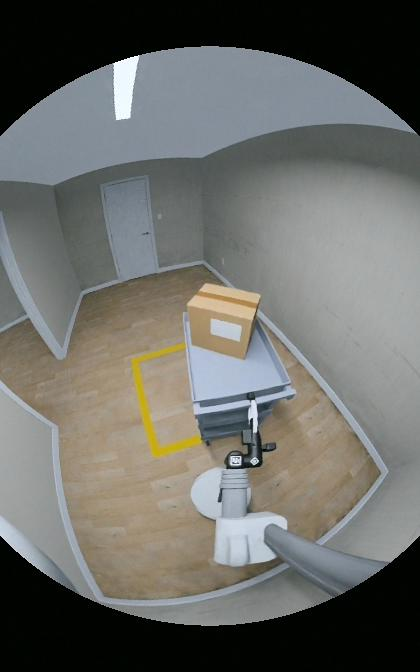

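Request:
{"api": "move", "payload": {
  "blocking": false,
  "r2": {"base":{"translate_m":0.42,"strafe_m":0.02},"pace":"slow","contact_limits":{"translate_m":0.3}},
  "cameras": []
}}

Request:
{"api": "wait", "payload": {
  "seconds": 6,
  "cameras": ["r2_head_camera","r2_head_left_camera","r2_head_right_camera"]
}}

Scene clock: 1752.60 s.
move: r2 moving
r1: as last shown
r1.lidar_m: 5.14 0.42 0.25 0.25 0.25 0.25 0.42 3.68 1.08 1.96 2.77 3.61
r1.servo_current: wrist_yaw_rad=52(72) wrist_pitch_rad=46(46) wrist_roll_rad=59(59) gripper_m=39(46)
r1.contact_limits: strafe_m 1
r1.wrist_depth_mm: - 137 - 455 271 191 - / - 138 - 421 273 191 - / 112 138 224 459 276 193 159 / 126 144 - 469 277 194 159 / - - - 433 279 196 160 / 1182 1229 194 473 191 195 160 / 866 750 750 143 264 180 -
r2.base_odometry: x=-3.321 y=-5.810 heading=-0.471
r2.turned_by_wheels: +0.000
r2.turned_by_imu: +0.001
r2.base_tilt: forward=-0.7 right=+0.0
r2.lidar_m: 0.37 0.37 2.44 1.45 1.40 1.19 0.92 0.89 0.96 1.39 1.40 0.45
r2.base_status: translate_m moving; strafe_m moving
r2.joint_positions: lift_m=+0.660 arm_m=+0.000 wrist_yaw_rad=+0.000 wrist_pitch_rad=-0.008 wrist_roll_rad=+1.570 gripper_m=-0.004
r2.joint_status: not commanded
r2.measured_speeds: translate_m=+0.049 strafe_m=+0.002 rotate_rad=+0.003 lift_m=+0.000 arm_m=+0.000 wrist_yaw_rad=+0.000 wrist_pitch_rad=+0.000 wrist_roll_rad=+0.000
r2.motor_effort: lift_m=+12(12) arm_m=+4(4) wheel_0=+7(11) wheel_1=+7(7) wheel_2=-13(13)
r2.servo_current: wrist_yaw_rad=46(59) wrist_pitch_rad=46(52) wrist_roll_rad=52(52) gripper_m=52(65)
r2.contact_limits: translate_m 0.3
r2.hand_pose: x=+0.4593 y=-0.0873 z=+0.8410 quat_wxyz=(+0.707, +0.707, -0.003, +0.003) (m; r2's base frame)
r2.wrist_depth_mm: - - - 240 270 271 270 / - - - 255 258 1618 1229 / - - - 249 251 1863 - / - - 621 242 243 831 - / - - 480 197 237 820 - / - - 187 178 172 798 - / - - 535 - 224 - -
pictures: none
No camera images: "cameras" was empty.

Scene clock: 1757.60 s.
earlier move: r2 done
r1.base_odometry: x=-1.408 y=+1.166 heading=+2.886
r1.turned_by_wheels: +0.000
r1.turned_by_imu: +0.000
r1.base_tilt: forward=-1.6 right=+1.3
r1.lidar_m: 5.15 0.39 0.25 0.25 0.26 0.25 0.42 3.67 1.11 1.99 2.80 3.63
r1.base_status: not commanded
r1.joint_positions: lift_m=+0.127 arm_m=+0.000 wrist_yaw_rad=+3.092 wrist_pitch_rad=+0.002 wrist_roll_rad=+0.000 gripper_m=+0.056
r1.joint_status: not commanded
r1.measured_speeds: all 0
r1.motor_effort: lift_m=+20(20) arm_m=+4(4) wheel_0=-32(33) wheel_1=+29(29) wheel_2=+8(8)
r1.servo_current: wrist_yaw_rad=33(72) wrist_pitch_rad=46(52) wrist_roll_rad=52(72) gripper_m=46(52)
r1.contact_limits: strafe_m 1
r1.hand_pose: x=-0.1128 y=+0.1017 z=+0.3046 quat_wxyz=(+0.025, -0.001, +0.000, +1.000) (m; r1's base frame)
r1.wrist_depth_mm: - 137 - 455 271 191 - / - 138 - 421 273 192 - / 112 138 224 427 274 193 159 / 127 144 - 424 277 195 160 / - - - 433 278 195 160 / 1205 1182 193 477 191 196 160 / 866 750 768 143 264 180 -
r2.base_odometry: x=-2.949 y=-5.978 heading=-0.470
r2.turned_by_wheels: +0.000
r2.turned_by_imu: +0.002
r2.base_tilt: forward=-0.7 right=+0.1
r2.lidar_m: 0.34 0.35 2.25 1.60 1.56 1.70 1.29 1.28 1.38 1.26 1.22 0.45
r2.base_status: done
r2.joint_positions: lift_m=+0.660 arm_m=+0.000 wrist_yaw_rad=+0.000 wrist_pitch_rad=-0.008 wrist_roll_rad=+1.570 gripper_m=-0.004
r2.joint_status: not commanded
r2.measured_speeds: all 0
r2.motor_effort: lift_m=+12(12) arm_m=+4(4) wheel_0=+7(11) wheel_1=+5(8) wheel_2=-5(13)
r2.servo_current: wrist_yaw_rad=46(72) wrist_pitch_rad=52(59) wrist_roll_rad=46(65) gripper_m=65(65)
r2.contact_limits: translate_m 0.3
r2.hand_pose: x=+0.4593 y=-0.0873 z=+0.8410 quat_wxyz=(+0.707, +0.707, -0.003, +0.003) (m; r2's base frame)
r2.wrist_depth_mm: - - - 221 286 286 1078 / - - - 268 274 303 1160 / - - - 257 260 1756 535 / - - - 246 252 842 - / - - 488 237 240 831 - / - - 187 177 172 788 - / - - 508 - 219 - -
wait: 5.00 of 6 s (r2 has come to rest)
pictures: r2_head_camera, r2_head_left_camera, r2_head_right_camera
Images, in order (width x height): r2_head_camera 420x560, r2_head_left_camera 420x672, r2_head_right_camera 420x672.

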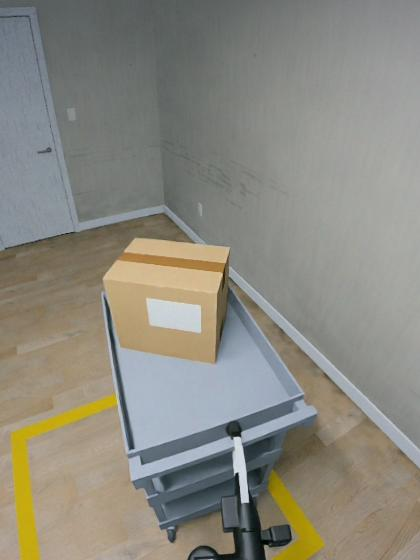

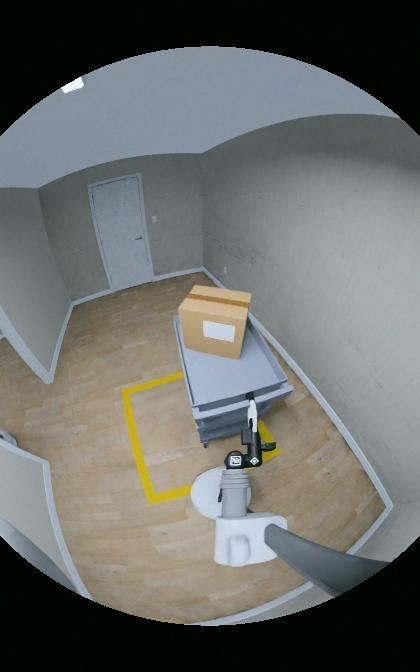

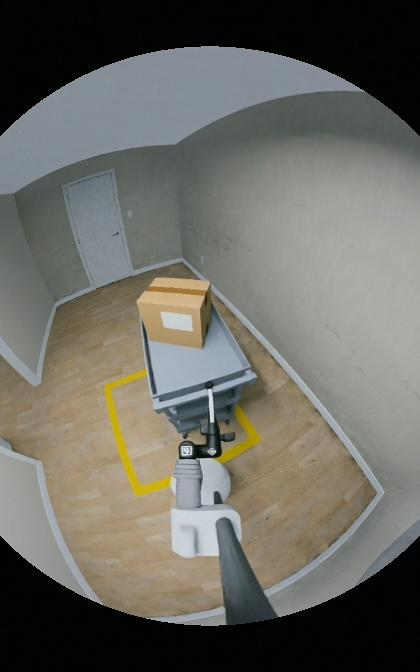

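Request:
{"api": "move", "payload": {
  "blocking": false,
  "r2": {"base":{"translate_m":0.12,"strafe_m":0.02},"pace":"slow","contact_limits":{"translate_m":0.3}},
  "cameras": []
}}

Request:
{"api": "wait", "payload": {
  "seconds": 4,
  "cameras": ["r2_head_camera","r2_head_left_camera","r2_head_right_camera"]
}}

Scene clock: 1773.50 s.
move: r2 moving
r1: as last shown
r1.lidar_m: 5.15 0.42 0.25 0.25 0.25 0.25 0.43 3.68 1.07 1.96 2.81 3.60
r1.servo_current: wrist_yaw_rad=46(65) wrist_pitch_rad=39(46) wrist_roll_rad=46(65) gripper_m=39(46)
r1.contact_limits: strafe_m 1
r1.wrist_depth_mm: - 137 - 452 272 191 - / - 138 - 421 274 191 - / 112 138 225 424 273 193 159 / 127 144 - 433 278 195 160 / - - - 433 278 195 160 / 1229 1205 193 480 191 196 160 / 866 759 759 143 263 180 -
r2.base_odometry: x=-2.937 y=-5.982 heading=-0.470
r2.turned_by_wheels: +0.000
r2.turned_by_imu: +0.001
r2.base_tilt: forward=-0.7 right=+0.0
r2.lidar_m: 0.34 0.33 2.28 1.59 1.55 1.69 1.32 1.28 1.38 1.26 1.23 0.45
r2.base_status: translate_m moving; strafe_m moving
r2.joint_positions: lift_m=+0.660 arm_m=+0.000 wrist_yaw_rad=+0.000 wrist_pitch_rad=-0.008 wrist_roll_rad=+1.570 gripper_m=-0.004
r2.joint_status: not commanded
r2.measured_speeds: translate_m=+0.049 strafe_m=+0.009 rotate_rad=-0.001 lift_m=+0.000 arm_m=+0.000 wrist_yaw_rad=+0.000 wrist_pitch_rad=+0.000 wrist_roll_rad=+0.000
r2.motor_effort: lift_m=+12(12) arm_m=+4(4) wheel_0=+6(13) wheel_1=+8(9) wheel_2=-13(13)
r2.servo_current: wrist_yaw_rad=39(52) wrist_pitch_rad=52(52) wrist_roll_rad=46(59) gripper_m=59(65)
r2.contact_limits: translate_m 0.3
r2.hand_pose: x=+0.4593 y=-0.0873 z=+0.8410 quat_wxyz=(+0.707, +0.707, -0.003, +0.003) (m; r2's base frame)
r2.wrist_depth_mm: - - - 224 286 285 1078 / - - - 270 274 303 1182 / - - - 257 260 1661 521 / - - - 247 251 820 - / - - 492 202 240 820 - / - - 187 177 181 788 - / - - 504 - 219 - -
pictures: none
No camera images: "cameras" was empty.

Scene clock: 1775.50 s.
earlier move: r2 done
r1.base_odometry: x=-1.408 y=+1.166 heading=+2.886
r1.turned_by_wheels: +0.000
r1.turned_by_imu: +0.000
r1.base_tilt: forward=-1.6 right=+1.3
r1.lidar_m: 5.14 0.41 0.25 0.25 0.25 0.25 0.43 3.67 1.06 1.99 2.79 3.60
r1.base_status: not commanded
r1.joint_positions: lift_m=+0.127 arm_m=+0.000 wrist_yaw_rad=+3.092 wrist_pitch_rad=+0.002 wrist_roll_rad=+0.000 gripper_m=+0.056
r1.joint_status: not commanded
r1.measured_speeds: all 0
r1.motor_effort: lift_m=+20(20) arm_m=+4(4) wheel_0=-32(33) wheel_1=+29(29) wheel_2=+8(8)
r1.servo_current: wrist_yaw_rad=33(65) wrist_pitch_rad=46(52) wrist_roll_rad=59(65) gripper_m=33(46)
r1.contact_limits: strafe_m 1
r1.hand_pose: x=-0.1128 y=+0.1017 z=+0.3046 quat_wxyz=(+0.025, -0.001, +0.000, +1.000) (m; r1's base frame)
r1.wrist_depth_mm: - 138 - 452 270 191 - / - 138 - 418 273 192 - / 112 138 225 424 276 193 160 / 126 144 - 427 278 195 160 / - - - 433 277 196 160 / 1205 1182 194 480 191 196 160 / 842 759 759 143 264 180 -
r2.base_odometry: x=-2.833 y=-6.014 heading=-0.471
r2.turned_by_wheels: +0.000
r2.turned_by_imu: +0.000
r2.base_tilt: forward=-0.7 right=+0.1
r2.lidar_m: 0.34 0.34 2.20 1.64 1.61 1.71 1.40 1.38 1.49 1.23 1.19 0.46
r2.base_status: done
r2.joint_positions: lift_m=+0.660 arm_m=+0.000 wrist_yaw_rad=+0.000 wrist_pitch_rad=-0.008 wrist_roll_rad=+1.570 gripper_m=-0.004
r2.joint_status: not commanded
r2.measured_speeds: all 0
r2.motor_effort: lift_m=+11(12) arm_m=+4(4) wheel_0=+1(13) wheel_1=+4(9) wheel_2=-7(13)
r2.servo_current: wrist_yaw_rad=46(59) wrist_pitch_rad=52(59) wrist_roll_rad=46(59) gripper_m=59(65)
r2.contact_limits: translate_m 0.3
r2.hand_pose: x=+0.4593 y=-0.0875 z=+0.8410 quat_wxyz=(+0.707, +0.707, -0.003, +0.003) (m; r2's base frame)
r2.wrist_depth_mm: - - - 245 293 293 291 / - - - 273 282 303 1160 / - - - 259 265 1661 535 / - - - 247 254 820 - / - - 508 200 241 831 - / - - 187 175 173 778 - / - - 488 - 217 - -
wait: 2.00 of 4 s (r2 has come to rest)
pictures: r2_head_camera, r2_head_left_camera, r2_head_right_camera
Images, in order (width x height): r2_head_camera 420x560, r2_head_left_camera 420x672, r2_head_right_camera 420x672.

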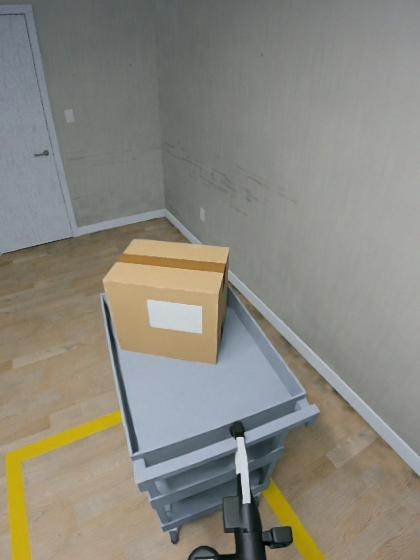

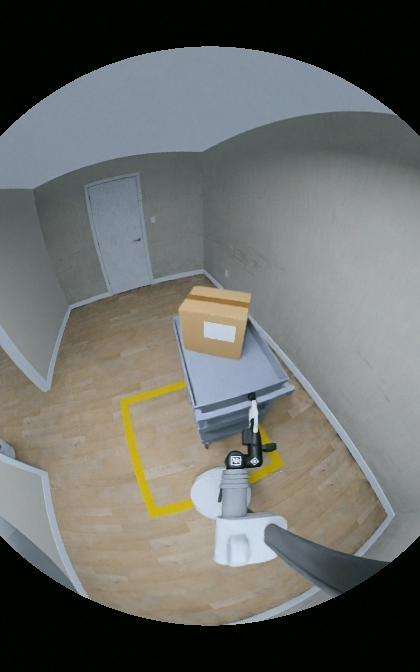

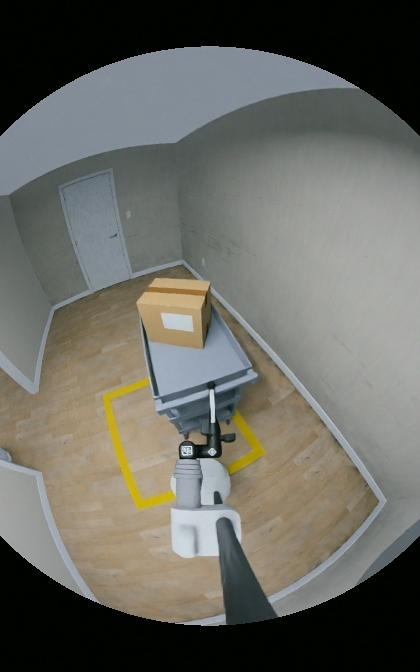

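Request:
{"api": "wait", "payload": {
  "seconds": 0,
  "cameras": ["r2_head_camera","r2_head_left_camera","r2_head_right_camera"]
}}

Request:
{"api": "zoom_image", "payload": {
  "camera": "r2_head_camera",
  "region": [0, 340, 400, 560]
}}

Scene clock: 1800.17 s.
r1.base_odometry: x=-1.408 y=+1.166 heading=+2.886
r1.turned_by_wheels: +0.000
r1.turned_by_imu: +0.000
r1.base_tilt: forward=-1.6 right=+1.3
r1.lidar_m: 5.15 0.41 0.25 0.25 0.25 0.25 0.40 3.67 1.10 1.98 2.80 3.62
r1.base_status: not commanded
r1.joint_positions: lift_m=+0.127 arm_m=+0.000 wrist_yaw_rad=+3.092 wrist_pitch_rad=+0.002 wrist_roll_rad=+0.000 gripper_m=+0.056
r1.joint_status: not commanded
r1.measured_speeds: all 0
r1.motor_effort: lift_m=+20(20) arm_m=+4(4) wheel_0=-32(33) wheel_1=+29(29) wheel_2=+8(8)
r1.servo_current: wrist_yaw_rad=65(65) wrist_pitch_rad=46(52) wrist_roll_rad=39(65) gripper_m=46(46)
r1.contact_limits: strafe_m 1
r1.hand_pose: x=-0.1128 y=+0.1017 z=+0.3046 quat_wxyz=(+0.025, -0.001, +0.000, +1.000) (m; r1's base frame)
r1.wrist_depth_mm: - 137 - 455 271 191 - / - 138 - 415 274 192 - / 112 138 225 427 274 193 159 / 126 144 - 427 277 195 160 / - - - 433 277 195 160 / 1182 1205 193 480 191 196 160 / 866 768 778 143 265 180 -
r2.base_odometry: x=-2.833 y=-6.014 heading=-0.471
r2.turned_by_wheels: +0.000
r2.turned_by_imu: +0.000
r2.base_tilt: forward=-0.7 right=+0.1
r2.lidar_m: 0.35 0.33 2.20 1.63 1.59 1.71 1.43 1.39 1.49 1.23 1.19 0.46
r2.base_status: done
r2.joint_positions: lift_m=+0.660 arm_m=+0.000 wrist_yaw_rad=+0.000 wrist_pitch_rad=-0.008 wrist_roll_rad=+1.570 gripper_m=-0.004
r2.joint_status: not commanded
r2.measured_speeds: all 0
r2.motor_effort: lift_m=+12(12) arm_m=+4(4) wheel_0=+2(13) wheel_1=+4(9) wheel_2=-7(13)
r2.servo_current: wrist_yaw_rad=52(59) wrist_pitch_rad=59(59) wrist_roll_rad=46(59) gripper_m=59(65)
r2.contact_limits: translate_m 0.3
r2.hand_pose: x=+0.4593 y=-0.0875 z=+0.8410 quat_wxyz=(+0.707, +0.707, -0.003, +0.003) (m; r2's base frame)
r2.wrist_depth_mm: - - - 245 291 293 293 / - - - 273 282 303 1160 / - - - 260 264 1618 539 / - - - 247 254 820 - / - - 508 200 240 831 - / - - 187 176 173 778 - / - - 500 - 217 - -
pictures: r2_head_camera, r2_head_left_camera, r2_head_right_camera
Images, in order (width x height): r2_head_camera 420x560, r2_head_left_camera 420x672, r2_head_right_camera 420x672.

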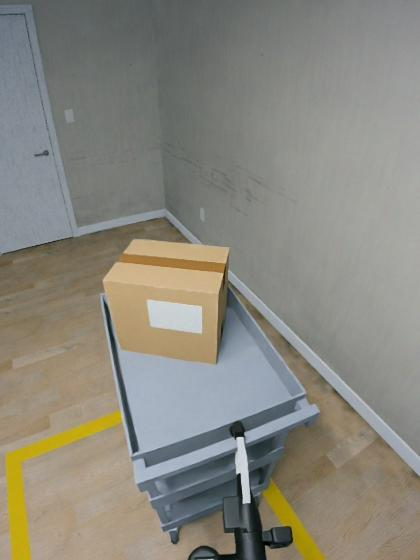

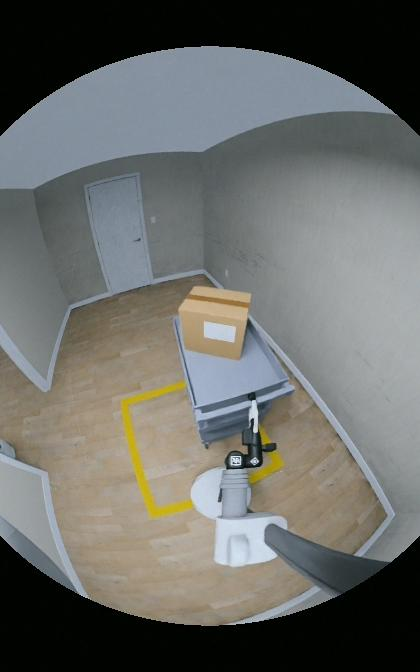

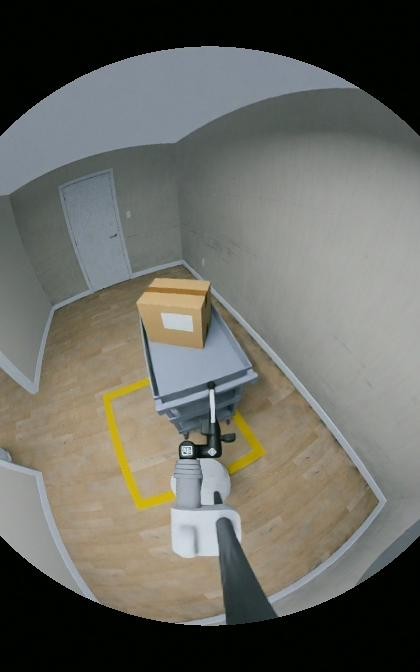

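Scaled by 1.260 from the camera's 420x560 image, which has a finer 1200x1600 frame.

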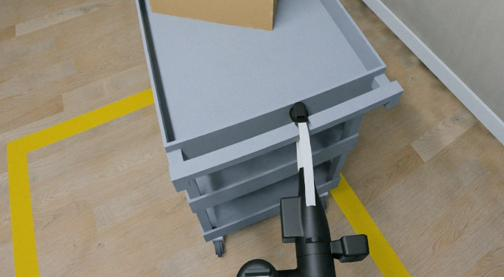

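Request:
{"api": "move", "payload": {
  "blocking": false,
  "r2": {"joints":{"gripper_m":0.12}},
  "cameras": []
}}

Request:
{"api": "wait", "payload": {
  "seconds": 4,
  "cameras": []
}}

Request:
{"api": "move", "payload": {
  "blocking": false,
  "r2": {"base":{"translate_m":-0.4},"pace":"slow"},
  "cameras": []
}}

Request:
{"api": "wait", "payload": {
  "seconds": 8,
  "cameras": ["r2_head_camera"]
}}

Request:
{"api": "zoom_image", "payload": {
  "camera": "r2_head_camera",
  "region": [0, 280, 420, 560]
}}

Scene clock: 1814.10 s.
move: r2 moving
r1: as last shown
r1.lidar_m: 5.15 0.39 0.25 0.25 0.27 0.25 0.42 3.66 1.09 1.99 2.80 3.63
r1.servo_current: wrist_yaw_rad=52(59) wrist_pitch_rad=39(46) wrist_roll_rad=46(59) gripper_m=46(46)
r1.contact_limits: strafe_m 1
r1.wrist_depth_mm: - 137 - 455 271 192 - / - 138 - 418 273 192 - / 112 138 224 424 274 193 160 / 127 144 - 430 278 195 160 / - - - 433 278 196 160 / 1229 1205 194 480 191 196 161 / 866 759 759 143 265 180 -
r2.base_odometry: x=-2.833 y=-6.014 heading=-0.471
r2.turned_by_wheels: +0.000
r2.turned_by_imu: +0.000
r2.base_tilt: forward=-0.7 right=+0.1
r2.lidar_m: 0.35 0.34 2.21 1.65 1.61 1.70 1.41 1.36 1.48 1.23 1.20 0.45
r2.base_status: not commanded
r2.joint_positions: lift_m=+0.660 arm_m=+0.000 wrist_yaw_rad=-0.001 wrist_pitch_rad=-0.008 wrist_roll_rad=+1.570 gripper_m=+0.016
r2.joint_status: gripper_m moving
r2.measured_speeds: all 0
r2.motor_effort: lift_m=+12(12) arm_m=+4(4) wheel_0=+2(2) wheel_1=+4(4) wheel_2=-7(7)
r2.servo_current: wrist_yaw_rad=52(52) wrist_pitch_rad=52(59) wrist_roll_rad=33(59) gripper_m=98(111)
r2.contact_limits: translate_m 0.3
r2.hand_pose: x=+0.4592 y=-0.0876 z=+0.8410 quat_wxyz=(+0.707, +0.707, -0.003, +0.003) (m; r2's base frame)
r2.wrist_depth_mm: - - - 246 297 298 297 / - - - 277 290 307 1182 / - - - 264 268 1708 544 / - - - 251 258 1863 - / - - 508 199 243 831 - / - - 189 181 230 788 - / - - 500 - 136 - -
pictures: none
No camera images: "cameras" was empty.

Scene clock: 1815.67 s.
earlier move: r2 done
r1.base_odometry: x=-1.408 y=+1.166 heading=+2.886
r1.turned_by_wheels: +0.000
r1.turned_by_imu: +0.000
r1.base_tilt: forward=-1.6 right=+1.3
r1.lidar_m: 5.14 0.43 0.25 0.25 0.25 0.25 0.38 3.66 1.10 2.00 2.80 3.62
r1.base_status: not commanded
r1.joint_positions: lift_m=+0.127 arm_m=+0.000 wrist_yaw_rad=+3.092 wrist_pitch_rad=+0.002 wrist_roll_rad=+0.000 gripper_m=+0.056
r1.joint_status: not commanded
r1.measured_speeds: all 0
r1.motor_effort: lift_m=+20(20) arm_m=+4(4) wheel_0=-32(33) wheel_1=+29(29) wheel_2=+8(8)
r1.servo_current: wrist_yaw_rad=52(65) wrist_pitch_rad=39(46) wrist_roll_rad=52(65) gripper_m=39(52)
r1.contact_limits: strafe_m 1
r1.hand_pose: x=-0.1128 y=+0.1017 z=+0.3046 quat_wxyz=(+0.025, -0.001, +0.000, +1.000) (m; r1's base frame)
r1.wrist_depth_mm: - 137 - 452 270 191 - / - 138 - 421 274 192 - / 112 138 224 421 276 193 159 / 127 144 - 427 276 195 160 / - - - 433 277 195 160 / 1229 1229 194 480 191 195 160 / 854 759 759 143 264 180 -
r2.base_odometry: x=-2.833 y=-6.014 heading=-0.470
r2.turned_by_wheels: +0.000
r2.turned_by_imu: +0.000
r2.base_tilt: forward=-0.7 right=+0.1
r2.lidar_m: 0.35 0.34 2.20 1.63 1.60 1.72 1.43 1.37 1.48 1.21 1.19 0.48
r2.base_status: not commanded
r2.joint_positions: lift_m=+0.660 arm_m=+0.000 wrist_yaw_rad=-0.001 wrist_pitch_rad=-0.001 wrist_roll_rad=+1.570 gripper_m=+0.120
r2.joint_status: all done
r2.measured_speeds: all 0
r2.motor_effort: lift_m=+14(14) arm_m=+4(4) wheel_0=+2(2) wheel_1=+3(4) wheel_2=-6(7)
r2.servo_current: wrist_yaw_rad=46(59) wrist_pitch_rad=33(59) wrist_roll_rad=39(59) gripper_m=52(111)
r2.contact_limits: translate_m 0.3
r2.hand_pose: x=+0.4592 y=-0.0878 z=+0.8389 quat_wxyz=(+0.707, +0.707, -0.001, +0.000) (m; r2's base frame)
r2.wrist_depth_mm: - - - 264 - 315 1138 / - - - 294 310 317 332 / - - 216 279 - 1708 477 / - - - 265 - 809 - / - - 480 253 255 - - / - 500 191 242 198 - - / - - 508 - - 741 -
wait: 1.57 of 4 s (r2 has come to rest)
pictures: none
No camera images: "cameras" was empty.

Scene clock: 1816.17 s.
move: r2 moving
r1: as last shown
r1.lidar_m: 5.15 0.40 0.25 0.25 0.25 0.25 0.41 3.68 1.10 1.99 2.79 3.63
r1.servo_current: wrist_yaw_rad=59(72) wrist_pitch_rad=46(52) wrist_roll_rad=52(65) gripper_m=39(52)
r1.contact_limits: strafe_m 1
r1.wrist_depth_mm: - 138 - 455 272 191 - / - 138 - 415 272 191 - / 112 138 224 424 274 193 159 / 127 144 - 427 276 195 159 / - - - 433 277 196 160 / 1182 1229 193 480 190 196 160 / 866 750 759 143 264 180 -
r2.base_odometry: x=-2.844 y=-6.009 heading=-0.471
r2.turned_by_wheels: +0.000
r2.turned_by_imu: +0.000
r2.base_tilt: forward=-0.7 right=+0.1
r2.lidar_m: 0.36 0.36 2.21 1.64 1.61 1.70 1.41 1.36 1.45 1.25 1.19 0.49
r2.base_status: translate_m moving
r2.joint_positions: lift_m=+0.660 arm_m=+0.000 wrist_yaw_rad=-0.001 wrist_pitch_rad=-0.001 wrist_roll_rad=+1.570 gripper_m=+0.120
r2.joint_status: not commanded
r2.measured_speeds: translate_m=-0.048 strafe_m=+0.000 rotate_rad=+0.002 lift_m=+0.000 arm_m=+0.000 wrist_yaw_rad=+0.000 wrist_pitch_rad=+0.000 wrist_roll_rad=+0.000
r2.motor_effort: lift_m=+14(14) arm_m=+4(4) wheel_0=-5(10) wheel_1=-6(7) wheel_2=+7(10)
r2.servo_current: wrist_yaw_rad=46(52) wrist_pitch_rad=39(46) wrist_roll_rad=46(52) gripper_m=52(59)
r2.hand_pose: x=+0.4592 y=-0.0878 z=+0.8389 quat_wxyz=(+0.707, +0.707, -0.001, +0.000) (m; r2's base frame)
r2.wrist_depth_mm: - - - 267 - 325 1118 / - - - 304 320 340 338 / - - - 291 - 1661 504 / - - - 276 - 750 - / - - 492 263 264 - - / - - 198 251 195 - - / - - 525 - - 723 -
pictures: none
No camera images: "cameras" was empty.

Scene clock: 1820.97 s.
earlier move: r2 done
r1.base_odometry: x=-1.408 y=+1.166 heading=+2.886
r1.turned_by_wheels: +0.000
r1.turned_by_imu: +0.000
r1.base_tilt: forward=-1.6 right=+1.3
r1.lidar_m: 5.16 0.41 0.25 0.25 0.25 0.25 0.45 3.67 1.09 1.98 2.80 3.65
r1.base_status: not commanded
r1.joint_positions: lift_m=+0.127 arm_m=+0.000 wrist_yaw_rad=+3.092 wrist_pitch_rad=+0.002 wrist_roll_rad=+0.000 gripper_m=+0.056
r1.joint_status: not commanded
r1.measured_speeds: all 0
r1.motor_effort: lift_m=+20(20) arm_m=+4(4) wheel_0=-32(33) wheel_1=+29(29) wheel_2=+8(8)
r1.servo_current: wrist_yaw_rad=52(78) wrist_pitch_rad=46(52) wrist_roll_rad=59(65) gripper_m=46(52)
r1.contact_limits: strafe_m 1
r1.hand_pose: x=-0.1128 y=+0.1017 z=+0.3046 quat_wxyz=(+0.025, -0.001, +0.000, +1.000) (m; r1's base frame)
r1.wrist_depth_mm: - 137 - 452 271 191 - / - 138 - 418 274 191 - / 112 138 225 421 274 193 159 / 126 144 - 427 277 194 160 / - - - 433 278 195 160 / 1229 1182 194 480 191 196 160 / 866 759 750 143 264 180 -
r2.base_odometry: x=-3.189 y=-5.833 heading=-0.471
r2.turned_by_wheels: +0.000
r2.turned_by_imu: +0.000
r2.base_tilt: forward=-0.7 right=+0.0
r2.lidar_m: 0.74 3.67 2.35 1.46 1.42 1.38 1.07 1.02 1.11 1.41 1.37 0.89
r2.base_status: done
r2.joint_positions: lift_m=+0.660 arm_m=+0.000 wrist_yaw_rad=-0.001 wrist_pitch_rad=-0.001 wrist_roll_rad=+1.570 gripper_m=+0.120
r2.joint_status: not commanded
r2.measured_speeds: all 0
r2.motor_effort: lift_m=+14(14) arm_m=+3(4) wheel_0=-3(11) wheel_1=-5(9) wheel_2=+4(10)
r2.servo_current: wrist_yaw_rad=46(65) wrist_pitch_rad=39(52) wrist_roll_rad=52(59) gripper_m=46(59)
r2.hand_pose: x=+0.4592 y=-0.0878 z=+0.8389 quat_wxyz=(+0.707, +0.707, -0.001, +0.000) (m; r2's base frame)
r2.wrist_depth_mm: - - - - - 1366 1138 / - - - - - 1576 1160 / - - - 699 - 854 1160 / - - - 676 - 661 - / - - 891 634 - 634 - / - - 200 603 198 603 - / - - - - - 1537 -
wait: 4.80 of 8 s (r2 has come to rest)
pictures: r2_head_camera
Images, in order (width x height): r2_head_camera 420x560.

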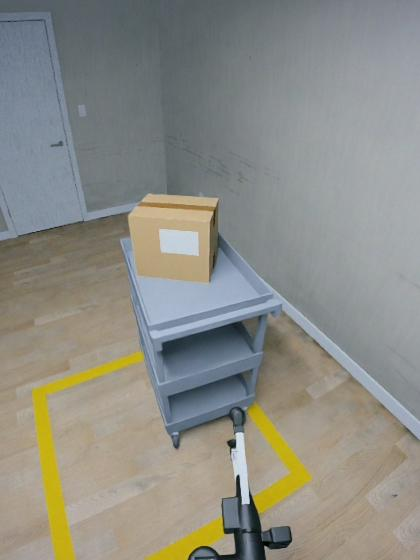

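Scaled by 1.200 from the camera's 420x560 image, which has a finer 1200x1600 frame.

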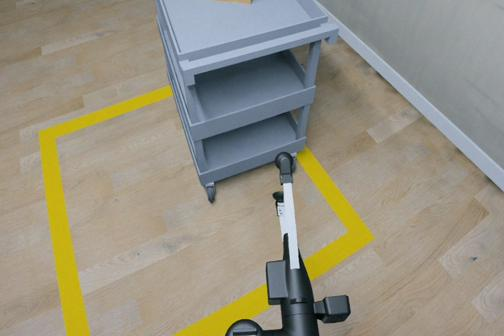

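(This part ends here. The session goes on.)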